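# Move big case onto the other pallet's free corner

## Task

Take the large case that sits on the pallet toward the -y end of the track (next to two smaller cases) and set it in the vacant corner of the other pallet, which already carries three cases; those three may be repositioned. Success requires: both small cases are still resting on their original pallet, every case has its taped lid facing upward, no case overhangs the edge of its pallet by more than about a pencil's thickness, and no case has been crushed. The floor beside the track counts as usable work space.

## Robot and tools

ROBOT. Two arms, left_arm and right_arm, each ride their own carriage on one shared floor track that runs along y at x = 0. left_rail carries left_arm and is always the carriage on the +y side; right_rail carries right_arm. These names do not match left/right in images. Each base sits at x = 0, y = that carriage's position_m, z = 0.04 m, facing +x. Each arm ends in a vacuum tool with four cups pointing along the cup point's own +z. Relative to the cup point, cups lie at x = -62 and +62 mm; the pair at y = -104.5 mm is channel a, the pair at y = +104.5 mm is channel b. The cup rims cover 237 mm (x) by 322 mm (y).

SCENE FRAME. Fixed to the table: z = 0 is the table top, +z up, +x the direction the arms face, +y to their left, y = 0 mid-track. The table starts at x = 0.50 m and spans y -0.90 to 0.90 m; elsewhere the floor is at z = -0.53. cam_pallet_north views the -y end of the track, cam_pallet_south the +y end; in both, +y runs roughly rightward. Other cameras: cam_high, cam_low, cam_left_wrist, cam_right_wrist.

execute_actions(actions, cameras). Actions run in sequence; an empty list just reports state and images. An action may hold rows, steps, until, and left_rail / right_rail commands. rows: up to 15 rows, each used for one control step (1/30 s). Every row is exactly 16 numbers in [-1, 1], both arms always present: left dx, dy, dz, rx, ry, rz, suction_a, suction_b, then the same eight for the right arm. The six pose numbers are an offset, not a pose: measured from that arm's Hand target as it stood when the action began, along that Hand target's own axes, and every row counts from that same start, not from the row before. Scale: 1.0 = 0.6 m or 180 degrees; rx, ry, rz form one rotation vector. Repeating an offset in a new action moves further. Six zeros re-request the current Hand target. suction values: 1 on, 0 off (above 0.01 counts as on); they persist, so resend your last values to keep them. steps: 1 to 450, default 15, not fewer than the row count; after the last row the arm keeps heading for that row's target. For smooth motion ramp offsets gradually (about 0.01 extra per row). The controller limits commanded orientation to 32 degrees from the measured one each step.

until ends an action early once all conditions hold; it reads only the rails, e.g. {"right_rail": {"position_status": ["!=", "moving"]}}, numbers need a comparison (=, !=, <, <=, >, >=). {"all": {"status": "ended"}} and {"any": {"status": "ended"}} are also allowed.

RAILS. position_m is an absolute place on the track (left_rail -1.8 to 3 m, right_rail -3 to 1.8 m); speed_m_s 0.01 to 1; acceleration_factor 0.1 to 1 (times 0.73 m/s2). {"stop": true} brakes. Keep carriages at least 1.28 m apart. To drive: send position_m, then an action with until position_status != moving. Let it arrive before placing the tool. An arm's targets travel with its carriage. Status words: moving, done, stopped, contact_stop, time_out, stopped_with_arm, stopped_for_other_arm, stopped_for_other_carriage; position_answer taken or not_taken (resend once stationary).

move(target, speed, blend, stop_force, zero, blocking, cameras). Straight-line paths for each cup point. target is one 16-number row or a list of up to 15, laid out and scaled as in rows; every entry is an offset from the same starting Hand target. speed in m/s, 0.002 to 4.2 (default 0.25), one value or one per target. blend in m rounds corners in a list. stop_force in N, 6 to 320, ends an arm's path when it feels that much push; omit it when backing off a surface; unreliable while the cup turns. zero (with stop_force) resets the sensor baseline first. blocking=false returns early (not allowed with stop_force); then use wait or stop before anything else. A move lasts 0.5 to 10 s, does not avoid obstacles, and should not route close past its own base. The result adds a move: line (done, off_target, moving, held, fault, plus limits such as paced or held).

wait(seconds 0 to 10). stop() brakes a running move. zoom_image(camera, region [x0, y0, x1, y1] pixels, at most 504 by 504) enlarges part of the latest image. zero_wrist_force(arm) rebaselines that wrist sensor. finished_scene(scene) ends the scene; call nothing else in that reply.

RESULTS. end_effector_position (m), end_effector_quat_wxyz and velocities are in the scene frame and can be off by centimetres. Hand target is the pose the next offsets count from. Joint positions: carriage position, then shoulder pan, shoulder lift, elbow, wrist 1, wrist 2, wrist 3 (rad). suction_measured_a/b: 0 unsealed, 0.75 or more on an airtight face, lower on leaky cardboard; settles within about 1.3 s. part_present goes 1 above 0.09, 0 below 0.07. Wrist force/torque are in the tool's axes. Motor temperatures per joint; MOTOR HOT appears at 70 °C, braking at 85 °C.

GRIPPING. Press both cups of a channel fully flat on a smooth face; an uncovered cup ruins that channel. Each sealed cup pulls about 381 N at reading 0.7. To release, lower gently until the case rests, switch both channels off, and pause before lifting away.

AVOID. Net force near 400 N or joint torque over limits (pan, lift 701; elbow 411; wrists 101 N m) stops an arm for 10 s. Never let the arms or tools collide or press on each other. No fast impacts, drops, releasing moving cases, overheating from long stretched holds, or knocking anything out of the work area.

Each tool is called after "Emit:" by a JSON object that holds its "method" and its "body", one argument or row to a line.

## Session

Emit:
{"method": "execute_actions", "body": {
  "actions": [],
  "cameras": ["cam_pallet_north","cam_pallet_south","cam_low"]
}}

Emit:
{"method": "zoom_image", "body": {
  "camera": "cam_pallet_south",
  "region": [100, 130, 400, 350]
}}

Emit:
{"method": "zoom_image", "body": {
  "camera": "cam_pallet_north",
  "region": [280, 130, 560, 340]
}}

Emit:
{"method": "zoom_image", "body": {
  "camera": "cam_low",
  "region": [532, 270, 672, 390]
}}

Scene clock: 0.00 s.
left_arm: end_effector_position=(+0.8500, +2.4627, +0.4400) suction_measured_a=0.00 part_present_a=0 suction_measured_b=0.01 part_present_b=0 end_effector_quat_wxyz=(+0.000, +0.000, +1.000, +0.000) | right_arm: end_effector_position=(+0.8500, -2.2189, +0.4400) suction_measured_a=0.00 part_present_a=0 suction_measured_b=0.00 part_present_b=0 end_effector_quat_wxyz=(+0.000, +0.000, +1.000, +0.000)
Joint positions: left_arm=[2.463 -0.239 -1.498 2.092 -2.165 -1.571 1.332] | right_arm=[-2.219 -0.239 -1.498 2.092 -2.165 -1.571 1.332]
Joint velocities: within noise
Joint torques (N m): no reading
Motor temperatures (°C): left_arm=[34 31 25 33 31 30] | right_arm=[24 24 30 32 33 31]
Wrist force (N): no reading
Wrist torque (N m): no reading
Wrist force, peak (N): no reading
Hand target: left_arm +0.8500, +2.4627, +0.4400; +0.000, +0.000, +1.000, +0.000 | right_arm +0.8500, -2.2189, +0.4400; +0.000, +0.000, +1.000, +0.000
Tool commands: left_gripper/suction_a=+0.0 left_gripper/suction_b=+0.0 right_gripper/suction_a=+0.0 right_gripper/suction_b=+0.0
left_rail: position_m=2.463 position_status=done
right_rail: position_m=-2.219 position_status=done
Images, in order (width x height): cam_low 672x504, cam_pallet_north 672x504, cam_pallet_south 672x504.

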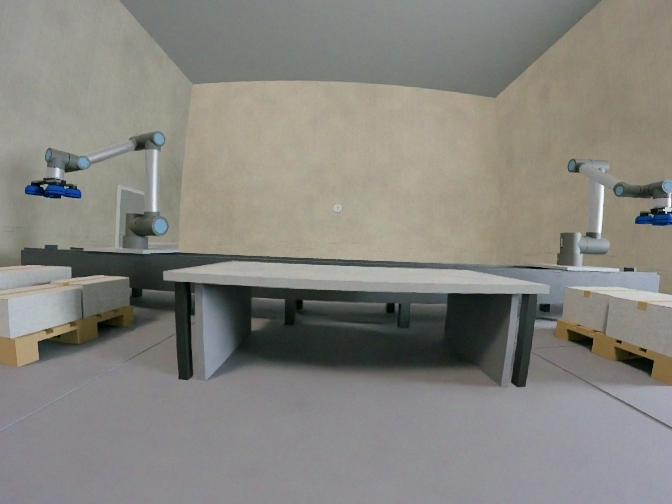

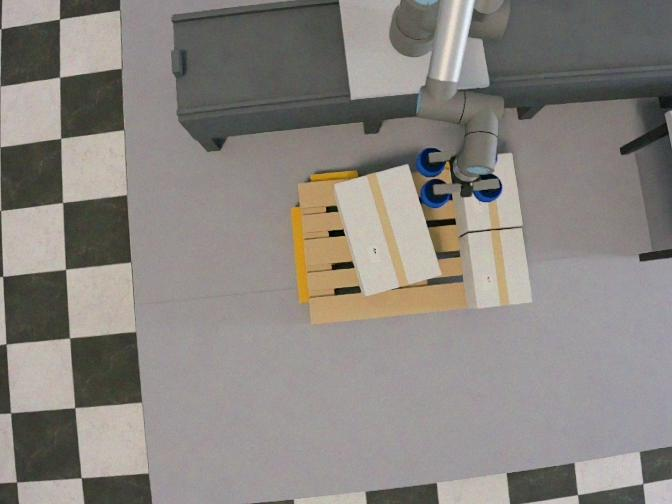

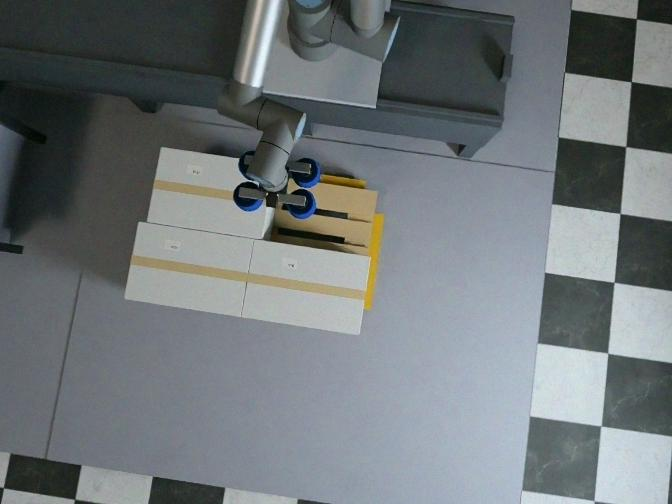

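Scaled by 1.680.

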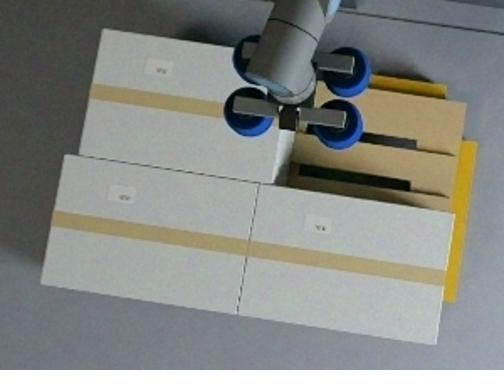

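Scaled by 1.800.

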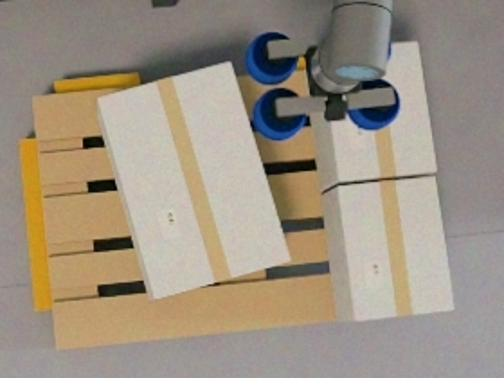

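Scaled by 3.600.

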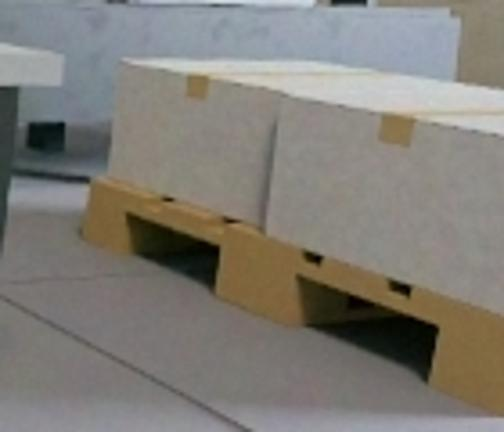

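Emit:
{"method": "move", "body": {
  "target": [0.083,-0.688,0.7,0,0,0,0,0,-0.18,-0.412,0.65,0,0,0.4456,0,0],
  "speed": 0.4,
  "cameras": ["cam_pallet_north","cam_pallet_south","cam_left_wrist","cam_right_wrist"]
}}

Emit:
{"method": "zoom_image", "body": {
  "camera": "cam_pallet_north",
  "region": [280, 130, 560, 350]
}}

Emit:
{"method": "zoom_image", "body": {
  "camera": "cam_pallet_south",
  "region": [100, 120, 400, 360]
}}

Scene clock: 3.27 s.
left_arm: end_effector_position=(+0.8002, +2.0500, +0.0201) suction_measured_a=0.00 part_present_a=0 suction_measured_b=0.01 part_present_b=0 end_effector_quat_wxyz=(+0.000, +0.000, +1.000, +0.000) | right_arm: end_effector_position=(+0.9579, -2.4660, +0.0501) suction_measured_a=0.00 part_present_a=0 suction_measured_b=0.00 part_present_b=0 end_effector_quat_wxyz=(+0.000, +0.644, +0.765, +0.000)
Joint positions: left_arm=[2.463 -0.701 -0.987 2.218 -2.802 -1.571 0.87] | right_arm=[-2.219 -0.457 -0.976 2.082 -2.678 -1.571 2.513]
Joint velocities: within noise
Joint torques (N m): left_arm=[-23.76 -147.4 -49.07 -13.63 4.5 -4.3] | right_arm=[-18.57 -154.4 -67.75 -13.9 -5.9 5.03]
Motor temperatures (°C): left_arm=[34 31 25 33 31 30] | right_arm=[24 24 30 32 33 31]
Wrist force (N): left_arm=[-0.3 0.4 0.3] | right_arm=[-0.7 0.4 1.1]
Wrist torque (N m): left_arm=[0.09 0.10 0.03] | right_arm=[0.12 -0.08 -0.07]
Wrist force, peak (N): left_arm=[0.6 -2.6 3.2] | right_arm=[-2.1 0.9 4.0]
Hand target: left_arm +0.8002, +2.0499, +0.0200; +0.000, +0.000, +1.000, +0.000 | right_arm +0.9580, -2.4661, +0.0500; +0.000, +0.644, +0.765, +0.000
Off the commanded pose: left_arm 0.000 m, 0 deg | right_arm 0.000 m, 0 deg.
left_rail: position_m=2.463 position_status=done
right_rail: position_m=-2.219 position_status=done
move: done
Images, in order (width x height): cam_pallet_north 672x504, cam_pallet_south 672x504, cam_left_wrist 672x504, cam_right_wrist 672x504.

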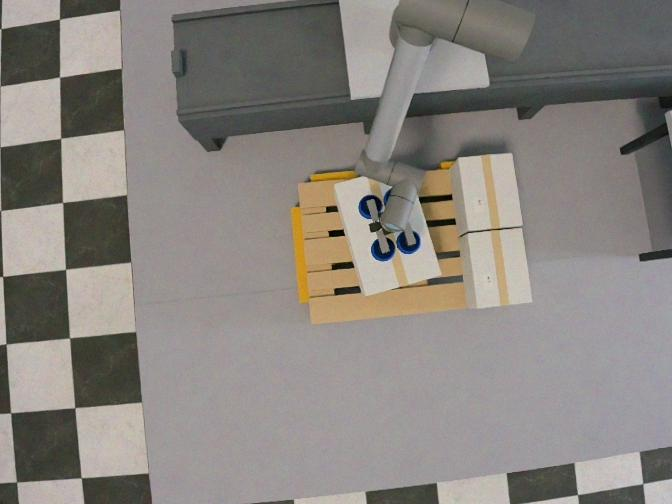

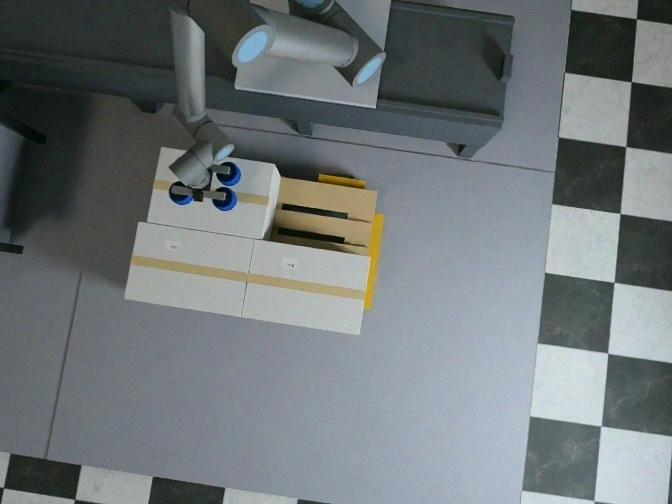

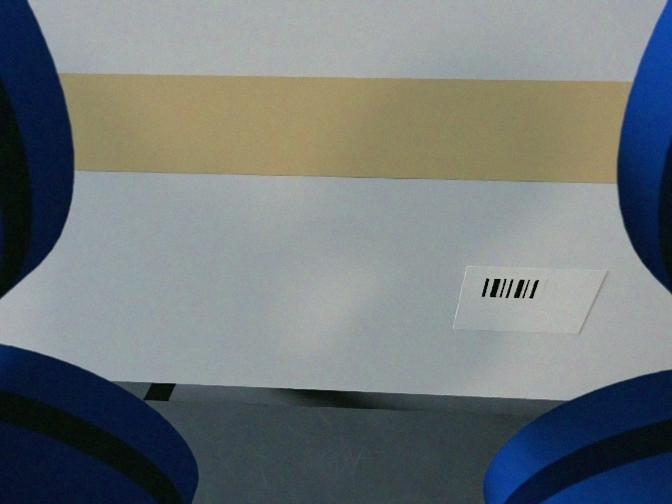

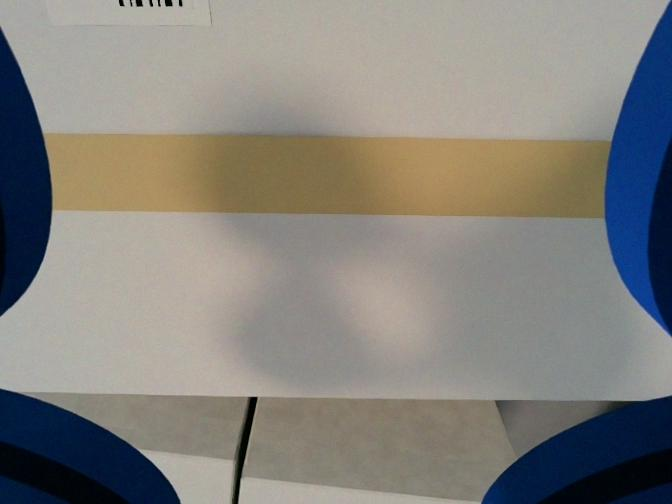

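Scaled by 1.800.

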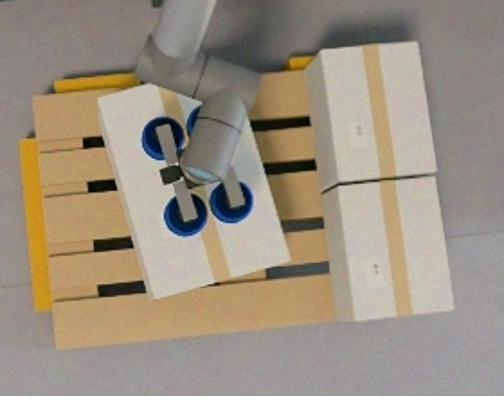

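Scaled by 1.680.

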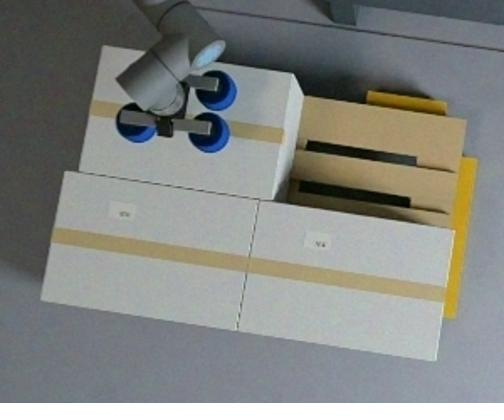

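Emit:
{"method": "move", "body": {
  "target": [
    [-0.003,-0.025,0.13,0,0,0,0,0,0.023,-0.01,0.18,0,0,0.003,0,0],
    [-0.003,-0.025,0.35,0,0,0,0,0,0.023,-0.01,0.4,0,0,0.003,0,0]
  ],
  "speed": [0.12,0.04],
  "stop_force": 25,
  "cameras": []
}}

Emit:
{"method": "execute_actions", "body": {
  "actions": [
    {"rows":[[0,0,0,0,0,0,1,1,0,0,0,0,0,0,1,1]],"steps":40}
  ],
  "cameras": ["cam_pallet_south"]
}}

Scene clock: 7.27 s.
left_arm: end_effector_position=(+0.8020, +2.0349, -0.1067) suction_measured_a=0.00 part_present_a=0 suction_measured_b=0.01 part_present_b=0 end_effector_quat_wxyz=(+0.000, +0.000, +1.000, +0.000) | right_arm: end_effector_position=(+0.9497, -2.4535, -0.1117) suction_measured_a=0.00 part_present_a=0 suction_measured_b=0.00 part_present_b=0 end_effector_quat_wxyz=(+0.000, +0.648, +0.762, +0.000)
Joint positions: left_arm=[2.463 -0.713 -0.806 2.197 -2.962 -1.571 0.858] | right_arm=[-2.219 -0.449 -0.779 2.094 -2.886 -1.571 2.531]
Joint velocities: within noise
Joint torques (N m): left_arm=[-20.97 -185.56 -12.97 -1.2 1.2 -4.53] | right_arm=[16.92 -193.77 -20.14 -6.13 -4.77 4.64]
Motor temperatures (°C): left_arm=[34 31 25 33 31 30] | right_arm=[24 24 30 32 33 31]
Wrist force (N): left_arm=[1.4 5.6 -22.7] | right_arm=[2.7 -5.5 -21.3]
Wrist torque (N m): left_arm=[0.74 0.16 0.08] | right_arm=[-0.88 -0.37 -0.06]
Wrist force, peak (N): left_arm=[3.0 6.8 -32.9] | right_arm=[3.7 -7.0 -29.9]
Hand target: left_arm +0.8020, +2.0349, -0.1067; +0.000, +0.000, +1.000, +0.000 (not the last commanded pose) | right_arm +0.9497, -2.4535, -0.1117; +0.000, +0.648, +0.762, +0.000 (not the last commanded pose)
Off the commanded pose: left_arm 0.083 m, 0 deg | right_arm 0.078 m, 0 deg.
left_rail: position_m=2.463 position_status=done
right_rail: position_m=-2.219 position_status=done
move: contact (left_arm, right_arm); path passed 1 of 2 targets
No camera images: "cameras" was empty.

Scene clock: 8.80 s.
left_arm: end_effector_position=(+0.8020, +2.0349, -0.1067) suction_measured_a=0.86 part_present_a=1 suction_measured_b=0.90 part_present_b=1 end_effector_quat_wxyz=(+0.000, +0.000, +1.000, +0.000) | right_arm: end_effector_position=(+0.9497, -2.4535, -0.1117) suction_measured_a=0.86 part_present_a=1 suction_measured_b=0.88 part_present_b=1 end_effector_quat_wxyz=(+0.000, +0.648, +0.762, +0.000)
Joint positions: left_arm=[2.463 -0.713 -0.806 2.197 -2.962 -1.571 0.858] | right_arm=[-2.219 -0.449 -0.779 2.094 -2.886 -1.571 2.531]
Joint velocities: within noise
Joint torques (N m): left_arm=[31.32 -290.32 -63.46 -28.62 -1.88 2.73] | right_arm=[-3.6 -322.21 -87.7 -31.8 4.25 -1.56]
Motor temperatures (°C): left_arm=[34 31 25 33 31 30] | right_arm=[24 24 30 32 33 31]
Wrist force (N): left_arm=[1.2 -1.4 6.0] | right_arm=[-0.7 1.0 29.7]
Wrist torque (N m): left_arm=[0.96 1.45 0.04] | right_arm=[-2.15 0.33 -0.04]
Wrist force, peak (N): left_arm=[35.2 -12.6 82.5] | right_arm=[-4.2 -3.7 133.1]
Hand target: left_arm +0.8020, +2.0349, -0.1067; +0.000, +0.000, +1.000, +0.000 | right_arm +0.9497, -2.4535, -0.1117; +0.000, +0.648, +0.762, +0.000
Off the commanded pose: left_arm 0.000 m, 0 deg | right_arm 0.000 m, 0 deg.
left_rail: position_m=2.463 position_status=done
right_rail: position_m=-2.219 position_status=done
Images, in order (width x height): cam_pallet_south 672x504.

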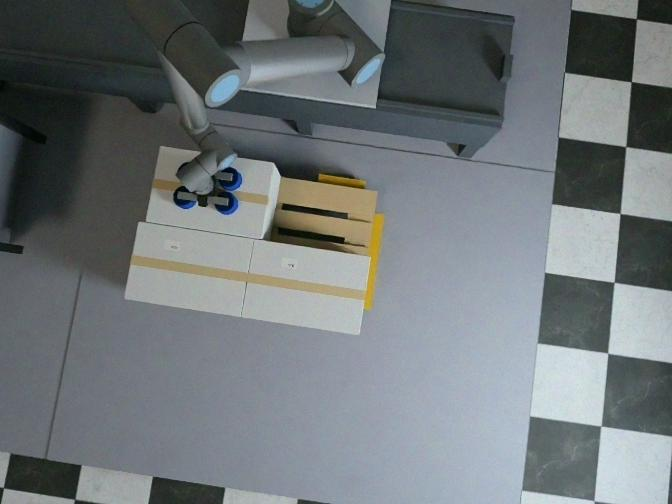

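Emit:
{"method": "move", "body": {
  "target": [
    [0,0,-0.05,0,0,0,1,1,0,0,-0.55,0,0,0,1,1],
    [0,-0.078,-0.05,0,0,0,1,1,0.235,-0.097,-0.97,0,0,-0.4486,1,1]
  ],
  "speed": 0.35,
  "blend": [0.01,0],
  "cameras": ["cam_pallet_south"]
}}

Emit:
{"method": "execute_actions", "body": {
  "actions": [
    {"right_rail":{"position_m":1.1},"steps":1}
  ],
  "cameras": ["cam_low"]
}}

Emit:
{"method": "zoom_image", "body": {
  "camera": "cam_low",
  "region": [532, 270, 672, 390]
}}

Scene clock: 12.93 s.
left_arm: end_effector_position=(+0.8020, +1.9881, -0.0767) suction_measured_a=0.86 part_present_a=1 suction_measured_b=0.90 part_present_b=1 end_effector_quat_wxyz=(+0.000, +0.000, +1.000, +0.000) | right_arm: end_effector_position=(+0.8696, -2.3237, +0.4703) suction_measured_a=0.86 part_present_a=1 suction_measured_b=0.88 part_present_b=1 end_effector_quat_wxyz=(+0.000, +0.000, +1.000, +0.000)
Joint positions: left_arm=[2.463 -0.752 -0.841 2.168 -2.898 -1.571 0.819] | right_arm=[-2.219 -0.351 -1.49 2.034 -2.115 -1.571 1.22]
Joint velocities: within noise
Joint torques (N m): left_arm=[-27.31 -269.23 -76.77 -20.82 -0.97 -4.29] | right_arm=[31.18 -230.45 -215.06 -31.79 3.42 -4.28]
Motor temperatures (°C): left_arm=[34 31 25 33 31 30] | right_arm=[24 24 30 32 33 31]
Wrist force (N): left_arm=[1.1 -1.5 4.7] | right_arm=[-0.2 -0.2 29.2]
Wrist torque (N m): left_arm=[0.99 1.40 0.04] | right_arm=[-2.27 0.36 -0.03]
Wrist force, peak (N): left_arm=[0.5 -1.3 8.8] | right_arm=[-0.7 1.3 56.2]
Hand target: left_arm +0.8020, +1.9881, -0.0767; +0.000, +0.000, +1.000, +0.000 | right_arm +0.8696, -2.3237, +0.4703; +0.000, +0.000, +1.000, +0.000
Off the commanded pose: left_arm 0.000 m, 0 deg | right_arm 0.000 m, 0 deg.
left_rail: position_m=2.463 position_status=done
right_rail: position_m=-2.219 position_status=done
move: done
Images, in order (width x height): cam_pallet_south 672x504.

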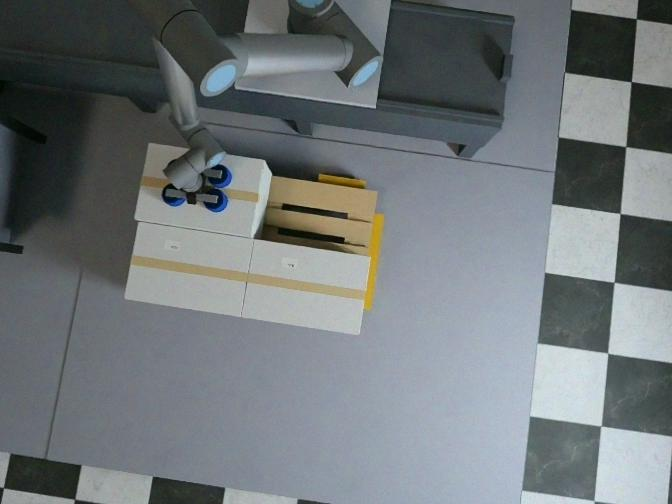

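Scene clock: 15.97 s.
left_arm: end_effector_position=(+0.8020, +1.9881, -0.0767) suction_measured_a=0.86 part_present_a=1 suction_measured_b=0.90 part_present_b=1 end_effector_quat_wxyz=(+0.000, +0.000, +1.000, +0.000) | right_arm: end_effector_position=(+0.8696, -0.0218, +0.4703) suction_measured_a=0.86 part_present_a=1 suction_measured_b=0.88 part_present_b=1 end_effector_quat_wxyz=(+0.000, +0.000, +1.000, +0.000) end_effector_velocity=(-0.001, +1.000, -0.001) end_effector_angular_velocity=(+0.000, +0.001, +0.000)
Joint positions: left_arm=[2.463 -0.752 -0.841 2.168 -2.898 -1.571 0.819] | right_arm=[0.083 -0.351 -1.49 2.034 -2.114 -1.571 1.219]
Joint velocities: left_arm=[within noise] | right_arm=[1 0 0 0.001 0 -0.001 0]
Joint torques (N m): left_arm=[-28.94 -270.86 -62.27 -22.21 2.84 -4.32] | right_arm=[-6.16 -216.7 -188.81 -36.7 -7.42 -4.17]
Motor temperatures (°C): left_arm=[34 31 25 33 31 30] | right_arm=[24 24 30 32 33 31]
Wrist force (N): left_arm=[1.2 -0.9 5.4] | right_arm=[-2.4 -0.4 28.9]
Wrist torque (N m): left_arm=[1.06 1.39 0.03] | right_arm=[-2.28 0.63 -0.01]
Wrist force, peak (N): left_arm=[1.0 -1.0 5.5] | right_arm=[0.1 -18.0 29.8]
Hand target: left_arm +0.8020, +1.9881, -0.0767; +0.000, +0.000, +1.000, +0.000 | right_arm +0.8696, -0.0218, +0.4703; +0.000, +0.000, +1.000, +0.000
Tool commands: left_gripper/suction_a=+1.0 left_gripper/suction_b=+1.0 right_gripper/suction_a=+1.0 right_gripper/suction_b=+1.0
Off the commanded pose: left_arm 0.000 m, 0 deg | right_arm 0.000 m, 0 deg.
left_rail: position_m=2.463 position_status=done
right_rail: position_m=0.083 position_m_goal=1.100 position_status=moving position_answer=taken
not at rest: the robot was still moving 3 seconds after this call's last action.
Images, in order (width x height): cam_low 672x504.

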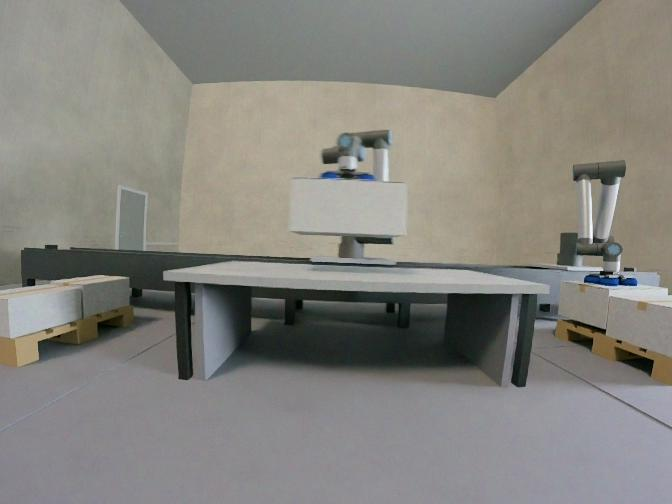

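Scaled by 3.600.

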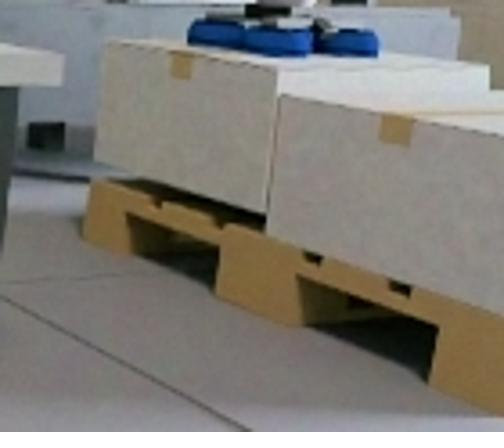

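Emit:
{"method": "move", "body": {
  "target": [
    [0,0.004,0.02,0,0,0,1,1,0,0,0,0,0,0,1,1],
    [0,0.004,0.12,0,0,0,1,1,0,0,0,0,0,0,1,1]
  ],
  "speed": 0.025,
  "stop_force": 80,
  "cameras": ["cam_pallet_south"]
}}

Emit:
{"method": "zoom_image", "body": {
  "camera": "cam_pallet_south",
  "region": [100, 130, 280, 270]
}}

Scene clock: 19.20 s.
left_arm: end_effector_position=(+0.8021, +1.9904, -0.1214) suction_measured_a=0.86 part_present_a=1 suction_measured_b=0.90 part_present_b=1 end_effector_quat_wxyz=(+0.000, +0.000, +1.000, +0.000) | right_arm: end_effector_position=(+0.8696, +0.9952, +0.4703) suction_measured_a=0.86 part_present_a=1 suction_measured_b=0.88 part_present_b=1 end_effector_quat_wxyz=(+0.000, +0.000, +1.000, +0.000)
Joint positions: left_arm=[2.463 -0.75 -0.78 2.162 -2.954 -1.571 0.821] | right_arm=[1.1 -0.351 -1.49 2.034 -2.114 -1.571 1.219]
Joint velocities: within noise
Joint torques (N m): left_arm=[12.81 -241.41 -32.13 -7.98 13.9 -2.57] | right_arm=[-15.97 -202.19 -201.65 -35.08 -5.03 -2.72]
Motor temperatures (°C): left_arm=[34 31 25 33 31 30] | right_arm=[24 24 30 32 33 31]
Wrist force (N): left_arm=[3.1 11.8 -73.3] | right_arm=[-2.3 -0.4 28.8]
Wrist torque (N m): left_arm=[17.35 10.00 2.71] | right_arm=[-2.29 0.63 -0.01]
Wrist force, peak (N): left_arm=[4.5 18.7 -84.2] | right_arm=[-2.7 14.4 29.1]
Hand target: left_arm +0.8021, +1.9904, -0.1214; +0.000, +0.000, +1.000, +0.000 (not the last commanded pose) | right_arm +0.8696, +0.9952, +0.4703; +0.000, +0.000, +1.000, +0.000
Off the commanded pose: left_arm 0.027 m, 0 deg | right_arm 0.000 m, 0 deg.
left_rail: position_m=2.463 position_status=done
right_rail: position_m=1.100 position_status=done
move: contact (left_arm); path passed 1 of 2 targets
Images, in order (width x height): cam_pallet_south 672x504.

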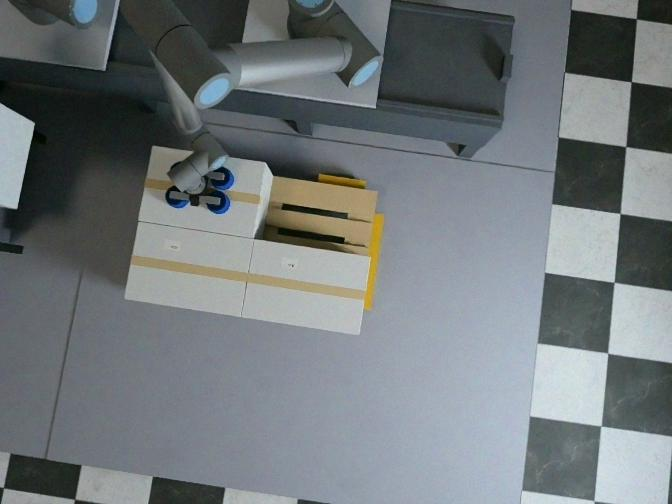

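Scaled by 2.800.

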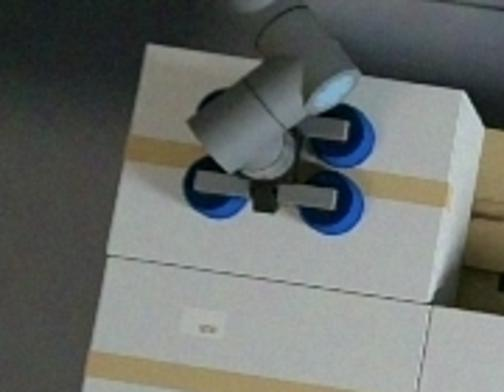

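Emit:
{"method": "execute_actions", "body": {
  "actions": [
    {"rows":[[0,0,0,0,0,0,0,0,0,0,0,0,0,0,1,1]],"steps":32}
  ],
  "cameras": []
}}

Emit:
{"method": "move", "body": {
  "target": [
    [0,0,-0.2,0,0,0,0,0,0,0,0,0,0,0,1,1],
    [0.08,1,-0.95,0,0,0,0,0,0,0,0,0,0,0,1,1]
  ],
  "speed": [0.2,0.45],
  "blend": [0.05,0],
  "cameras": []
}}

Emit:
{"method": "execute_actions", "body": {
  "actions": [
    {"left_rail":{"position_m":2.98},"steps":90,"until":{"left_rail":{"position_status":["!=","moving"]}}},
    {"right_rail":{"position_m":1.7},"steps":1}
  ],
  "cameras": ["cam_pallet_south"]
}}

Emit:
{"method": "zoom_image", "body": {
  "camera": "cam_pallet_south",
  "region": [100, 130, 400, 350]
}}

Emit:
{"method": "move", "body": {
  "target": [0.55,0.9,0,0,0,-0.3,0,0,0,0,0,0,0,0,1,1],
  "speed": 0.45,
  "cameras": []
}}

Scene clock: 21.07 s.
left_arm: end_effector_position=(+0.8021, +1.9904, -0.1214) suction_measured_a=0.00 part_present_a=0 suction_measured_b=0.01 part_present_b=0 end_effector_quat_wxyz=(+0.000, +0.000, +1.000, +0.000) | right_arm: end_effector_position=(+0.8696, +0.9952, +0.4703) suction_measured_a=0.86 part_present_a=1 suction_measured_b=0.88 part_present_b=1 end_effector_quat_wxyz=(+0.000, +0.000, +1.000, +0.000)
Joint positions: left_arm=[2.463 -0.75 -0.78 2.162 -2.954 -1.571 0.821] | right_arm=[1.1 -0.351 -1.49 2.034 -2.114 -1.571 1.219]
Joint velocities: within noise
Joint torques (N m): left_arm=[2.95 -125.9 -28.23 -6.02 -3.97 -3.71] | right_arm=[-12.85 -203.47 -210.25 -34.88 -4.12 -2.21]
Motor temperatures (°C): left_arm=[34 31 25 33 31 30] | right_arm=[24 24 30 32 33 31]
Wrist force (N): left_arm=[10.1 10.1 -77.5] | right_arm=[-2.3 -0.6 28.9]
Wrist torque (N m): left_arm=[1.53 0.54 -0.10] | right_arm=[-2.31 0.63 -0.01]
Wrist force, peak (N): left_arm=[11.4 6.4 -80.0] | right_arm=[-2.3 -0.5 29.2]
Hand target: left_arm +0.8021, +1.9904, -0.1214; +0.000, +0.000, +1.000, +0.000 | right_arm +0.8696, +0.9952, +0.4703; +0.000, +0.000, +1.000, +0.000
Off the commanded pose: left_arm 0.000 m, 0 deg | right_arm 0.000 m, 0 deg.
left_rail: position_m=2.463 position_status=done
right_rail: position_m=1.100 position_status=done
No camera images: "cameras" was empty.

Scene clock: 24.13 s.
left_arm: end_effector_position=(+0.7539, +2.5904, +0.4481) suction_measured_a=0.00 part_present_a=0 suction_measured_b=0.01 part_present_b=0 end_effector_quat_wxyz=(+0.000, +0.000, +1.000, +0.000) | right_arm: end_effector_position=(+0.8696, +0.9952, +0.4703) suction_measured_a=0.86 part_present_a=1 suction_measured_b=0.88 part_present_b=1 end_effector_quat_wxyz=(+0.000, +0.000, +1.000, +0.000)
Joint positions: left_arm=[2.463 -0.098 -1.605 2.189 -2.155 -1.571 1.473] | right_arm=[1.1 -0.351 -1.49 2.034 -2.114 -1.571 1.219]
Joint velocities: within noise
Joint torques (N m): left_arm=[29.29 -98.22 -93.56 -3.55 -5.35 1.77] | right_arm=[-12.49 -204.82 -206.56 -33.95 -2.62 -2.84]
Motor temperatures (°C): left_arm=[34 31 25 33 31 30] | right_arm=[24 24 30 32 33 31]
Wrist force (N): left_arm=[-4.2 -1.6 0.4] | right_arm=[-2.2 -0.4 28.9]
Wrist torque (N m): left_arm=[-0.19 0.58 0.02] | right_arm=[-2.28 0.61 -0.01]
Wrist force, peak (N): left_arm=[10.4 10.2 -78.4] | right_arm=[-2.6 -0.3 29.4]
Hand target: left_arm +0.7539, +2.5907, +0.4482; +0.000, +0.000, +1.000, +0.000 | right_arm +0.8696, +0.9952, +0.4703; +0.000, +0.000, +1.000, +0.000
Off the commanded pose: left_arm 0.000 m, 0 deg | right_arm 0.000 m, 0 deg.
left_rail: position_m=2.463 position_status=done
right_rail: position_m=1.100 position_status=done
move: done
No camera images: "cameras" was empty.

Scene clock: 28.00 s.
left_arm: end_effector_position=(+0.7539, +3.1080, +0.4482) suction_measured_a=0.00 part_present_a=0 suction_measured_b=0.01 part_present_b=0 end_effector_quat_wxyz=(+0.000, +0.000, +1.000, +0.000) | right_arm: end_effector_position=(+0.8696, +1.5952, +0.4703) suction_measured_a=0.86 part_present_a=1 suction_measured_b=0.88 part_present_b=1 end_effector_quat_wxyz=(+0.000, +0.000, +1.000, +0.000)
Joint positions: left_arm=[2.98 -0.098 -1.605 2.189 -2.154 -1.571 1.473] | right_arm=[1.7 -0.351 -1.49 2.034 -2.114 -1.571 1.219]
Joint velocities: within noise
Joint torques (N m): left_arm=[-11.75 -79.27 -74.18 -6.01 -1.08 2.18] | right_arm=[-14.73 -202.85 -199.04 -35.1 -3.24 -1.89]
Motor temperatures (°C): left_arm=[34 31 25 33 31 30] | right_arm=[24 24 30 32 33 31]
Wrist force (N): left_arm=[-3.8 -2.0 0.5] | right_arm=[-1.3 -0.6 31.3]
Wrist torque (N m): left_arm=[-0.24 0.53 0.01] | right_arm=[-2.38 0.45 -0.03]
Wrist force, peak (N): left_arm=[-3.9 -3.9 0.5] | right_arm=[-2.1 17.0 32.2]
Hand target: left_arm +0.7539, +3.1080, +0.4482; +0.000, +0.000, +1.000, +0.000 | right_arm +0.8696, +1.5952, +0.4703; +0.000, +0.000, +1.000, +0.000
Tool commands: left_gripper/suction_a=+0.0 left_gripper/suction_b=+0.0 right_gripper/suction_a=+1.0 right_gripper/suction_b=+1.0
Off the commanded pose: left_arm 0.000 m, 0 deg | right_arm 0.000 m, 0 deg.
left_rail: position_m=2.980 position_status=done
right_rail: position_m=1.700 position_status=done
Images, in order (width x height): cam_pallet_south 672x504.

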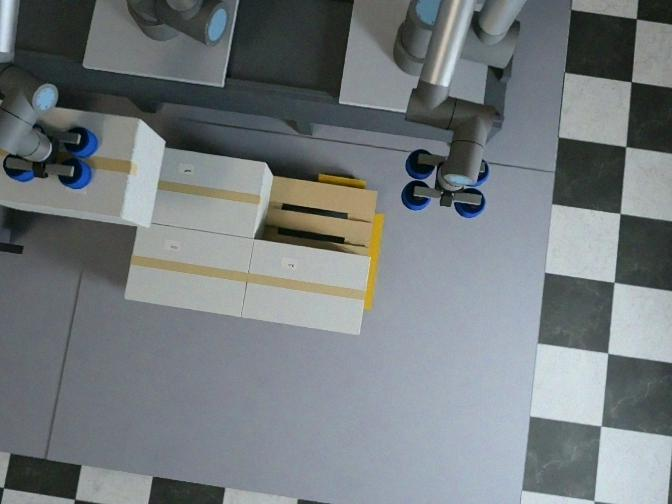

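Scaled by 1.680.

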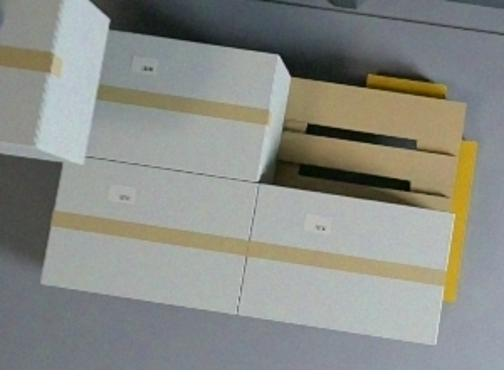

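Scene clock: 30.23 s.
left_arm: end_effector_position=(+0.4240, +3.6477, +0.4479) suction_measured_a=0.00 part_present_a=0 suction_measured_b=0.01 part_present_b=0 end_effector_quat_wxyz=(+0.000, -0.454, +0.891, +0.000) | right_arm: end_effector_position=(+0.8696, +1.5952, +0.4703) suction_measured_a=0.86 part_present_a=1 suction_measured_b=0.88 part_present_b=1 end_effector_quat_wxyz=(+0.000, +0.000, +1.000, +0.000)
Joint positions: left_arm=[2.98 0.748 -1.573 2.158 -2.155 -1.571 1.377] | right_arm=[1.7 -0.351 -1.49 2.034 -2.114 -1.571 1.219]
Joint velocities: within noise
Joint torques (N m): left_arm=[29.46 -71.87 -90.43 -14.01 -5.18 2.62] | right_arm=[-16.47 -202.89 -189.55 -37.04 3.61 -1.16]
Motor temperatures (°C): left_arm=[34 31 25 33 31 30] | right_arm=[24 24 30 32 33 31]
Wrist force (N): left_arm=[-3.4 -0.8 -0.1] | right_arm=[-1.1 -0.5 31.5]
Wrist torque (N m): left_arm=[-0.08 0.46 0.00] | right_arm=[-2.30 0.48 -0.01]
Wrist force, peak (N): left_arm=[-6.1 -5.0 0.3] | right_arm=[-1.2 -0.4 32.1]
Hand target: left_arm +0.4239, +3.6480, +0.4479; +0.000, -0.454, +0.891, +0.000 | right_arm +0.8696, +1.5952, +0.4703; +0.000, +0.000, +1.000, +0.000
Off the commanded pose: left_arm 0.000 m, 0 deg | right_arm 0.000 m, 0 deg.
left_rail: position_m=2.980 position_status=done
right_rail: position_m=1.700 position_status=done
move: done
No camera images: "cameras" was empty.

Emit:
{"method": "move", "body": {
  "target": [0,0,0,0,0,0,0,0,0.05,1,0,0,0,0,1,1],
  "speed": 0.4,
  "cameras": []
}}

Emit:
{"method": "move", "body": {
  "target": [0,0,0,0,0,0,0,0,0.046,0.7,0.47,0,0,0,1,1],
  "speed": 0.4,
  "cameras": ["cam_pallet_south"]
}}

Emit:
{"method": "zoom_image", "body": {
  "camera": "cam_pallet_south",
  "region": [220, 130, 400, 280]
}}

Scene clock: 32.97 s.
left_arm: end_effector_position=(+0.4240, +3.6480, +0.4479) suction_measured_a=0.00 part_present_a=0 suction_measured_b=0.01 part_present_b=0 end_effector_quat_wxyz=(+0.000, -0.454, +0.891, +0.000) | right_arm: end_effector_position=(+0.8395, +2.1949, +0.4703) suction_measured_a=0.86 part_present_a=1 suction_measured_b=0.88 part_present_b=1 end_effector_quat_wxyz=(+0.000, +0.000, +1.000, +0.000)
Joint positions: left_arm=[2.98 0.749 -1.573 2.157 -2.155 -1.571 1.377] | right_arm=[1.7 0.325 -1.38 1.904 -2.094 -1.571 1.896]
Joint velocities: within noise
Joint torques (N m): left_arm=[32.66 -71.75 -83.29 -12.15 -4.98 2.36] | right_arm=[26.87 -231.89 -212.19 -30.27 -7.95 5.45]
Motor temperatures (°C): left_arm=[34 31 25 33 31 30] | right_arm=[24 24 30 32 33 31]
Wrist force (N): left_arm=[-3.6 -1.3 0.2] | right_arm=[0.3 0.0 30.7]
Wrist torque (N m): left_arm=[-0.16 0.48 0.00] | right_arm=[-2.31 0.24 -0.02]
Wrist force, peak (N): left_arm=[-3.7 -1.8 -0.1] | right_arm=[-3.8 -28.0 31.7]
Hand target: left_arm +0.4239, +3.6480, +0.4479; +0.000, -0.454, +0.891, +0.000 | right_arm +0.8396, +2.1953, +0.4703; +0.000, +0.000, +1.000, +0.000
Off the commanded pose: left_arm 0.000 m, 0 deg | right_arm 0.000 m, 0 deg.
left_rail: position_m=2.980 position_status=done
right_rail: position_m=1.700 position_status=done
move: done
No camera images: "cameras" was empty.

Scene clock: 35.00 s.
left_arm: end_effector_position=(+0.4239, +3.6480, +0.4479) suction_measured_a=0.00 part_present_a=0 suction_measured_b=0.01 part_present_b=0 end_effector_quat_wxyz=(+0.000, -0.454, +0.891, +0.000) | right_arm: end_effector_position=(+0.8120, +2.6149, +0.1885) suction_measured_a=0.86 part_present_a=1 suction_measured_b=0.88 part_present_b=1 end_effector_quat_wxyz=(+0.000, +0.000, +1.000, +0.000)
Joint positions: left_arm=[2.98 0.749 -1.573 2.157 -2.155 -1.571 1.377] | right_arm=[1.7 0.68 -0.936 1.68 -2.315 -1.571 2.251]
Joint velocities: within noise
Joint torques (N m): left_arm=[29.21 -72.69 -74.63 -11.07 -4.92 2.6] | right_arm=[32.38 -347.56 -189.69 -29.25 -7.64 4.96]
Motor temperatures (°C): left_arm=[34 31 25 33 31 30] | right_arm=[24 24 30 32 33 31]
Wrist force (N): left_arm=[-3.4 -1.2 -0.2] | right_arm=[3.3 0.4 31.5]
Wrist torque (N m): left_arm=[-0.15 0.45 0.00] | right_arm=[-2.29 -0.21 -0.03]
Wrist force, peak (N): left_arm=[-3.8 -1.5 0.4] | right_arm=[6.5 21.1 49.4]
Hand target: left_arm +0.4239, +3.6480, +0.4479; +0.000, -0.454, +0.891, +0.000 | right_arm +0.8120, +2.6152, +0.1883; +0.000, +0.000, +1.000, +0.000
Off the commanded pose: left_arm 0.000 m, 0 deg | right_arm 0.000 m, 0 deg.
left_rail: position_m=2.980 position_status=done
right_rail: position_m=1.700 position_status=done
move: done
Images, in order (width x height): cam_pallet_south 672x504.

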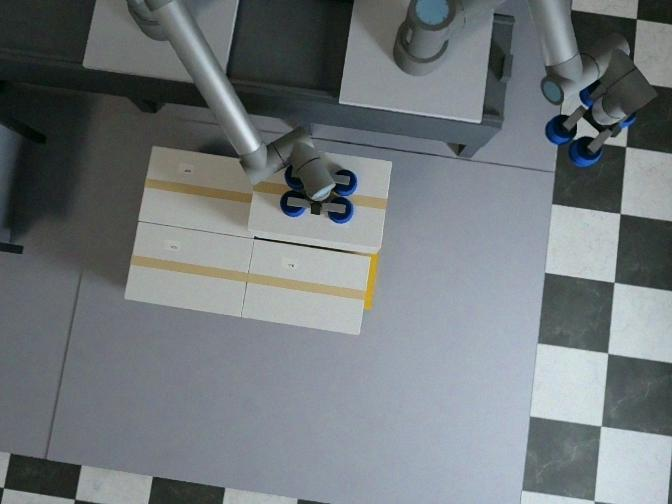

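Scaled by 2.800.

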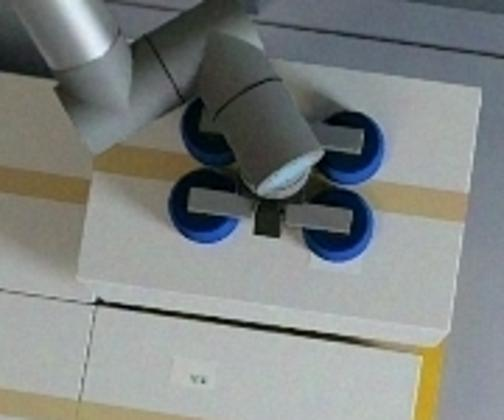

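Emit:
{"method": "move", "body": {
  "target": [
    [0,0,0,0,0,0,0,0,0.0,-0.015,0,0,0,0.0045,1,1],
    [0,0,0,0,0,0,0,0,0.0,-0.015,0.4,0,0,0.0045,1,1]
  ],
  "speed": [0.1,0.1],
  "stop_force": 25,
  "cameras": ["cam_pallet_south"]
}}

Emit:
{"method": "zoom_image", "body": {
  "camera": "cam_pallet_south",
  "region": [220, 130, 400, 280]
}}

Scene clock: 39.20 s.
left_arm: end_effector_position=(+0.4239, +3.6480, +0.4479) suction_measured_a=0.00 part_present_a=0 suction_measured_b=0.01 part_present_b=0 end_effector_quat_wxyz=(+0.000, -0.454, +0.891, +0.000) | right_arm: end_effector_position=(+0.8120, +2.6062, -0.0517) suction_measured_a=0.86 part_present_a=1 suction_measured_b=0.88 part_present_b=1 end_effector_quat_wxyz=(+0.000, +0.007, +1.000, +0.000)
Joint positions: left_arm=[2.98 0.749 -1.573 2.157 -2.155 -1.571 1.377] | right_arm=[1.7 0.674 -0.726 1.722 -2.567 -1.571 2.259]
Joint velocities: within noise
Joint torques (N m): left_arm=[30.2 -71.62 -76.03 -8.03 -4.82 2.48] | right_arm=[9.95 -361.79 -146.43 -34.74 2.71 5.07]
Motor temperatures (°C): left_arm=[34 31 25 33 31 30] | right_arm=[24 24 30 32 33 31]
Wrist force (N): left_arm=[-3.1 -1.4 0.1] | right_arm=[3.0 0.3 31.0]
Wrist torque (N m): left_arm=[-0.17 0.41 0.00] | right_arm=[-2.28 -0.13 -0.03]
Wrist force, peak (N): left_arm=[-3.9 -1.9 -0.2] | right_arm=[3.4 -0.1 43.6]
Hand target: left_arm +0.4239, +3.6480, +0.4479; +0.000, -0.454, +0.891, +0.000 | right_arm +0.8120, +2.6062, -0.0517; +0.000, +0.007, +1.000, +0.000
Off the commanded pose: left_arm 0.000 m, 0 deg | right_arm 0.000 m, 0 deg.
left_rail: position_m=2.980 position_status=done
right_rail: position_m=1.700 position_status=done
move: done
Images, in order (width x height): cam_pallet_south 672x504.

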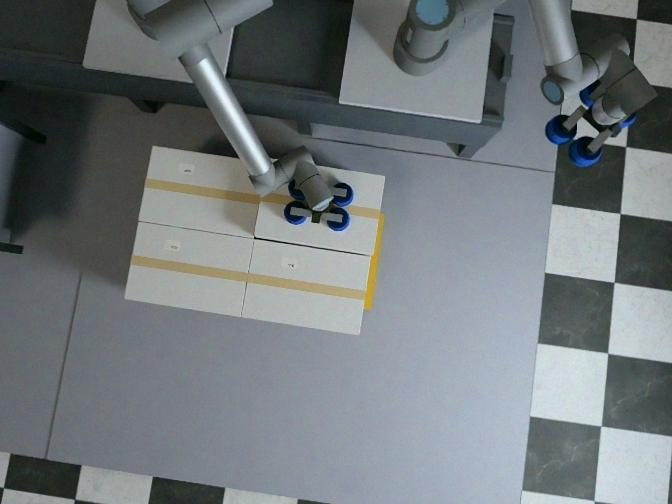

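Scaled by 2.800.

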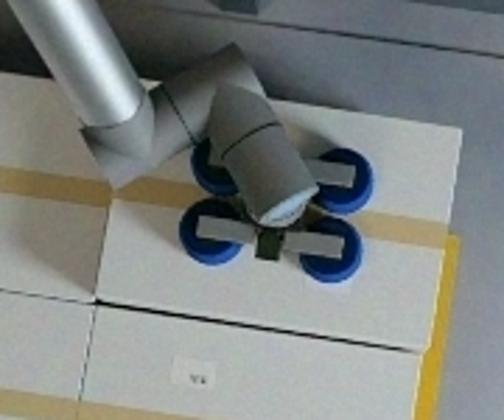

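Emit:
{"method": "move", "body": {
  "target": [0,0,0,0,0,0,0,0,0,-0.05,0,0,0,0,1,1],
  "speed": 0.02,
  "stop_force": 30,
  "cameras": ["cam_pallet_south"]
}}

Emit:
{"method": "zoom_image", "body": {
  "camera": "cam_pallet_south",
  "region": [220, 130, 400, 280]
}}

Scene clock: 41.57 s.
left_arm: end_effector_position=(+0.4239, +3.6480, +0.4479) suction_measured_a=0.00 part_present_a=0 suction_measured_b=0.01 part_present_b=0 end_effector_quat_wxyz=(+0.000, -0.454, +0.891, +0.000) | right_arm: end_effector_position=(+0.8118, +2.5929, -0.0516) suction_measured_a=0.86 part_present_a=1 suction_measured_b=0.88 part_present_b=1 end_effector_quat_wxyz=(+0.000, +0.007, +1.000, +0.000)
Joint positions: left_arm=[2.98 0.749 -1.573 2.157 -2.155 -1.571 1.377] | right_arm=[1.7 0.666 -0.732 1.739 -2.578 -1.571 2.25]
Joint velocities: within noise
Joint torques (N m): left_arm=[30.66 -74.55 -76.09 -6.64 -5.33 2.51] | right_arm=[33.03 -359.67 -144.38 -33.57 -4.17 2.67]
Motor temperatures (°C): left_arm=[34 31 25 33 31 30] | right_arm=[24 24 30 32 33 31]
Wrist force (N): left_arm=[-3.7 -1.4 0.2] | right_arm=[3.2 0.4 30.5]
Wrist torque (N m): left_arm=[-0.16 0.50 -0.01] | right_arm=[-2.35 -0.13 -0.06]
Wrist force, peak (N): left_arm=[-3.9 -1.5 0.0] | right_arm=[0.7 31.0 30.1]
Hand target: left_arm +0.4239, +3.6480, +0.4479; +0.000, -0.454, +0.891, +0.000 | right_arm +0.8118, +2.5929, -0.0516; +0.000, +0.007, +1.000, +0.000 (not the last commanded pose)
Off the commanded pose: left_arm 0.000 m, 0 deg | right_arm 0.017 m, 0 deg.
left_rail: position_m=2.980 position_status=done
right_rail: position_m=1.700 position_status=done
move: contact (right_arm)
Images, in order (width x height): cam_pallet_south 672x504.

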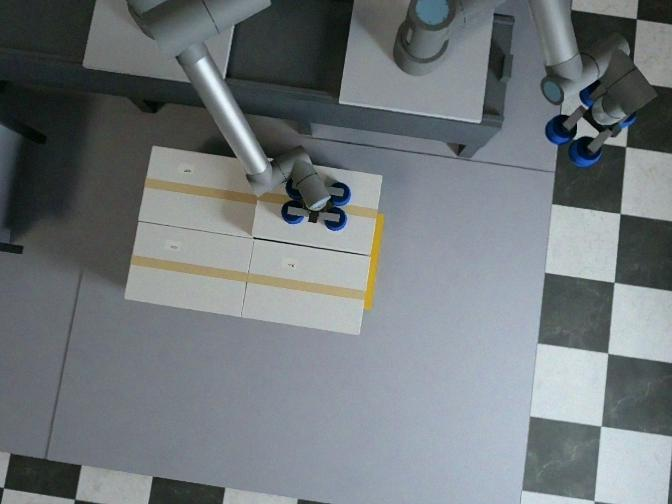

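Scaled by 2.800.

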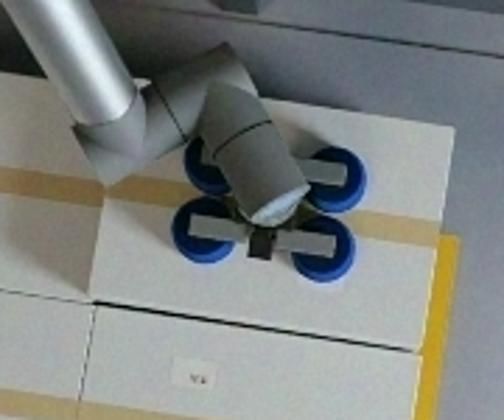

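Emit:
{"method": "move", "body": {
  "target": [
    [0,0,0,0,0,0,0,0,0,0.002,0.02,0,0,-0.0017,1,1],
    [0,0,0,0,0,0,0,0,0,0.002,0.2,0,0,-0.0017,1,1]
  ],
  "speed": 0.035,
  "stop_force": 80,
  "cameras": ["cam_pallet_south"]
}}

Emit:
{"method": "zoom_image", "body": {
  "camera": "cam_pallet_south",
  "region": [220, 130, 400, 280]
}}

Scene clock: 45.63 s.
left_arm: end_effector_position=(+0.4239, +3.6480, +0.4479) suction_measured_a=0.00 part_present_a=0 suction_measured_b=0.01 part_present_b=0 end_effector_quat_wxyz=(+0.000, -0.454, +0.891, +0.000) | right_arm: end_effector_position=(+0.8119, +2.5943, -0.1197) suction_measured_a=0.86 part_present_a=1 suction_measured_b=0.88 part_present_b=1 end_effector_quat_wxyz=(+0.000, +0.004, +1.000, +0.000)
Joint positions: left_arm=[2.98 0.749 -1.573 2.157 -2.155 -1.571 1.377] | right_arm=[1.7 0.666 -0.663 1.729 -2.638 -1.571 2.246]
Joint velocities: within noise
Joint torques (N m): left_arm=[29.05 -71.31 -77.76 -3.46 -5.07 2.57] | right_arm=[21.14 -321.2 -67.55 -18.69 -5.1 -2.61]
Motor temperatures (°C): left_arm=[34 31 25 33 31 30] | right_arm=[24 24 30 32 33 31]
Wrist force (N): left_arm=[-3.5 -1.7 -0.5] | right_arm=[-2.2 8.1 -40.8]
Wrist torque (N m): left_arm=[-0.21 0.47 -0.01] | right_arm=[-4.39 4.86 -0.17]
Wrist force, peak (N): left_arm=[-4.0 -1.1 -0.4] | right_arm=[20.2 -15.2 -65.4]
Hand target: left_arm +0.4239, +3.6480, +0.4479; +0.000, -0.454, +0.891, +0.000 | right_arm +0.8119, +2.5942, -0.1198; +0.000, +0.004, +1.000, +0.000 (not the last commanded pose)
Off the commanded pose: left_arm 0.000 m, 0 deg | right_arm 0.052 m, 0 deg.
left_rail: position_m=2.980 position_status=done
right_rail: position_m=1.700 position_status=done
move: contact (right_arm); path passed 1 of 2 targets
Images, in order (width x height): cam_pallet_south 672x504.

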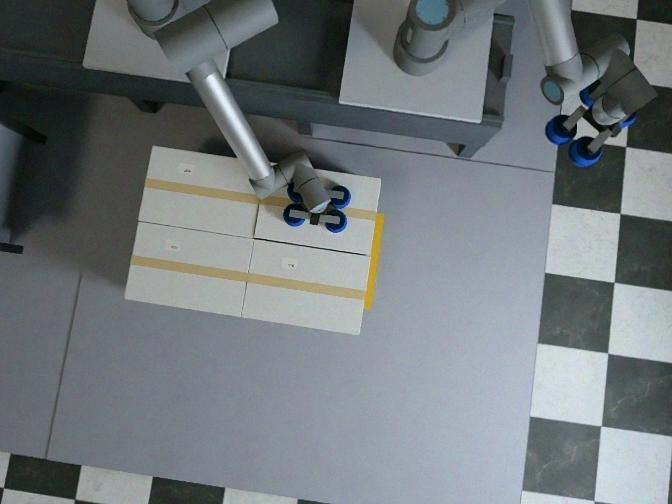

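Scaled by 2.800.

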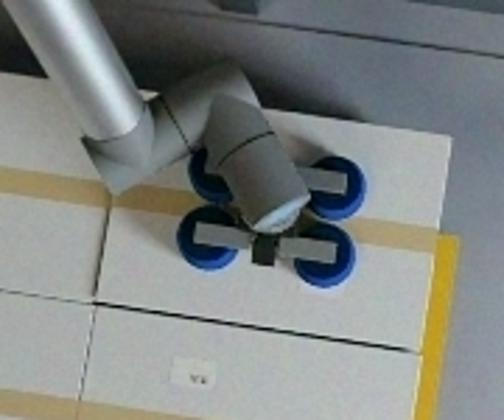

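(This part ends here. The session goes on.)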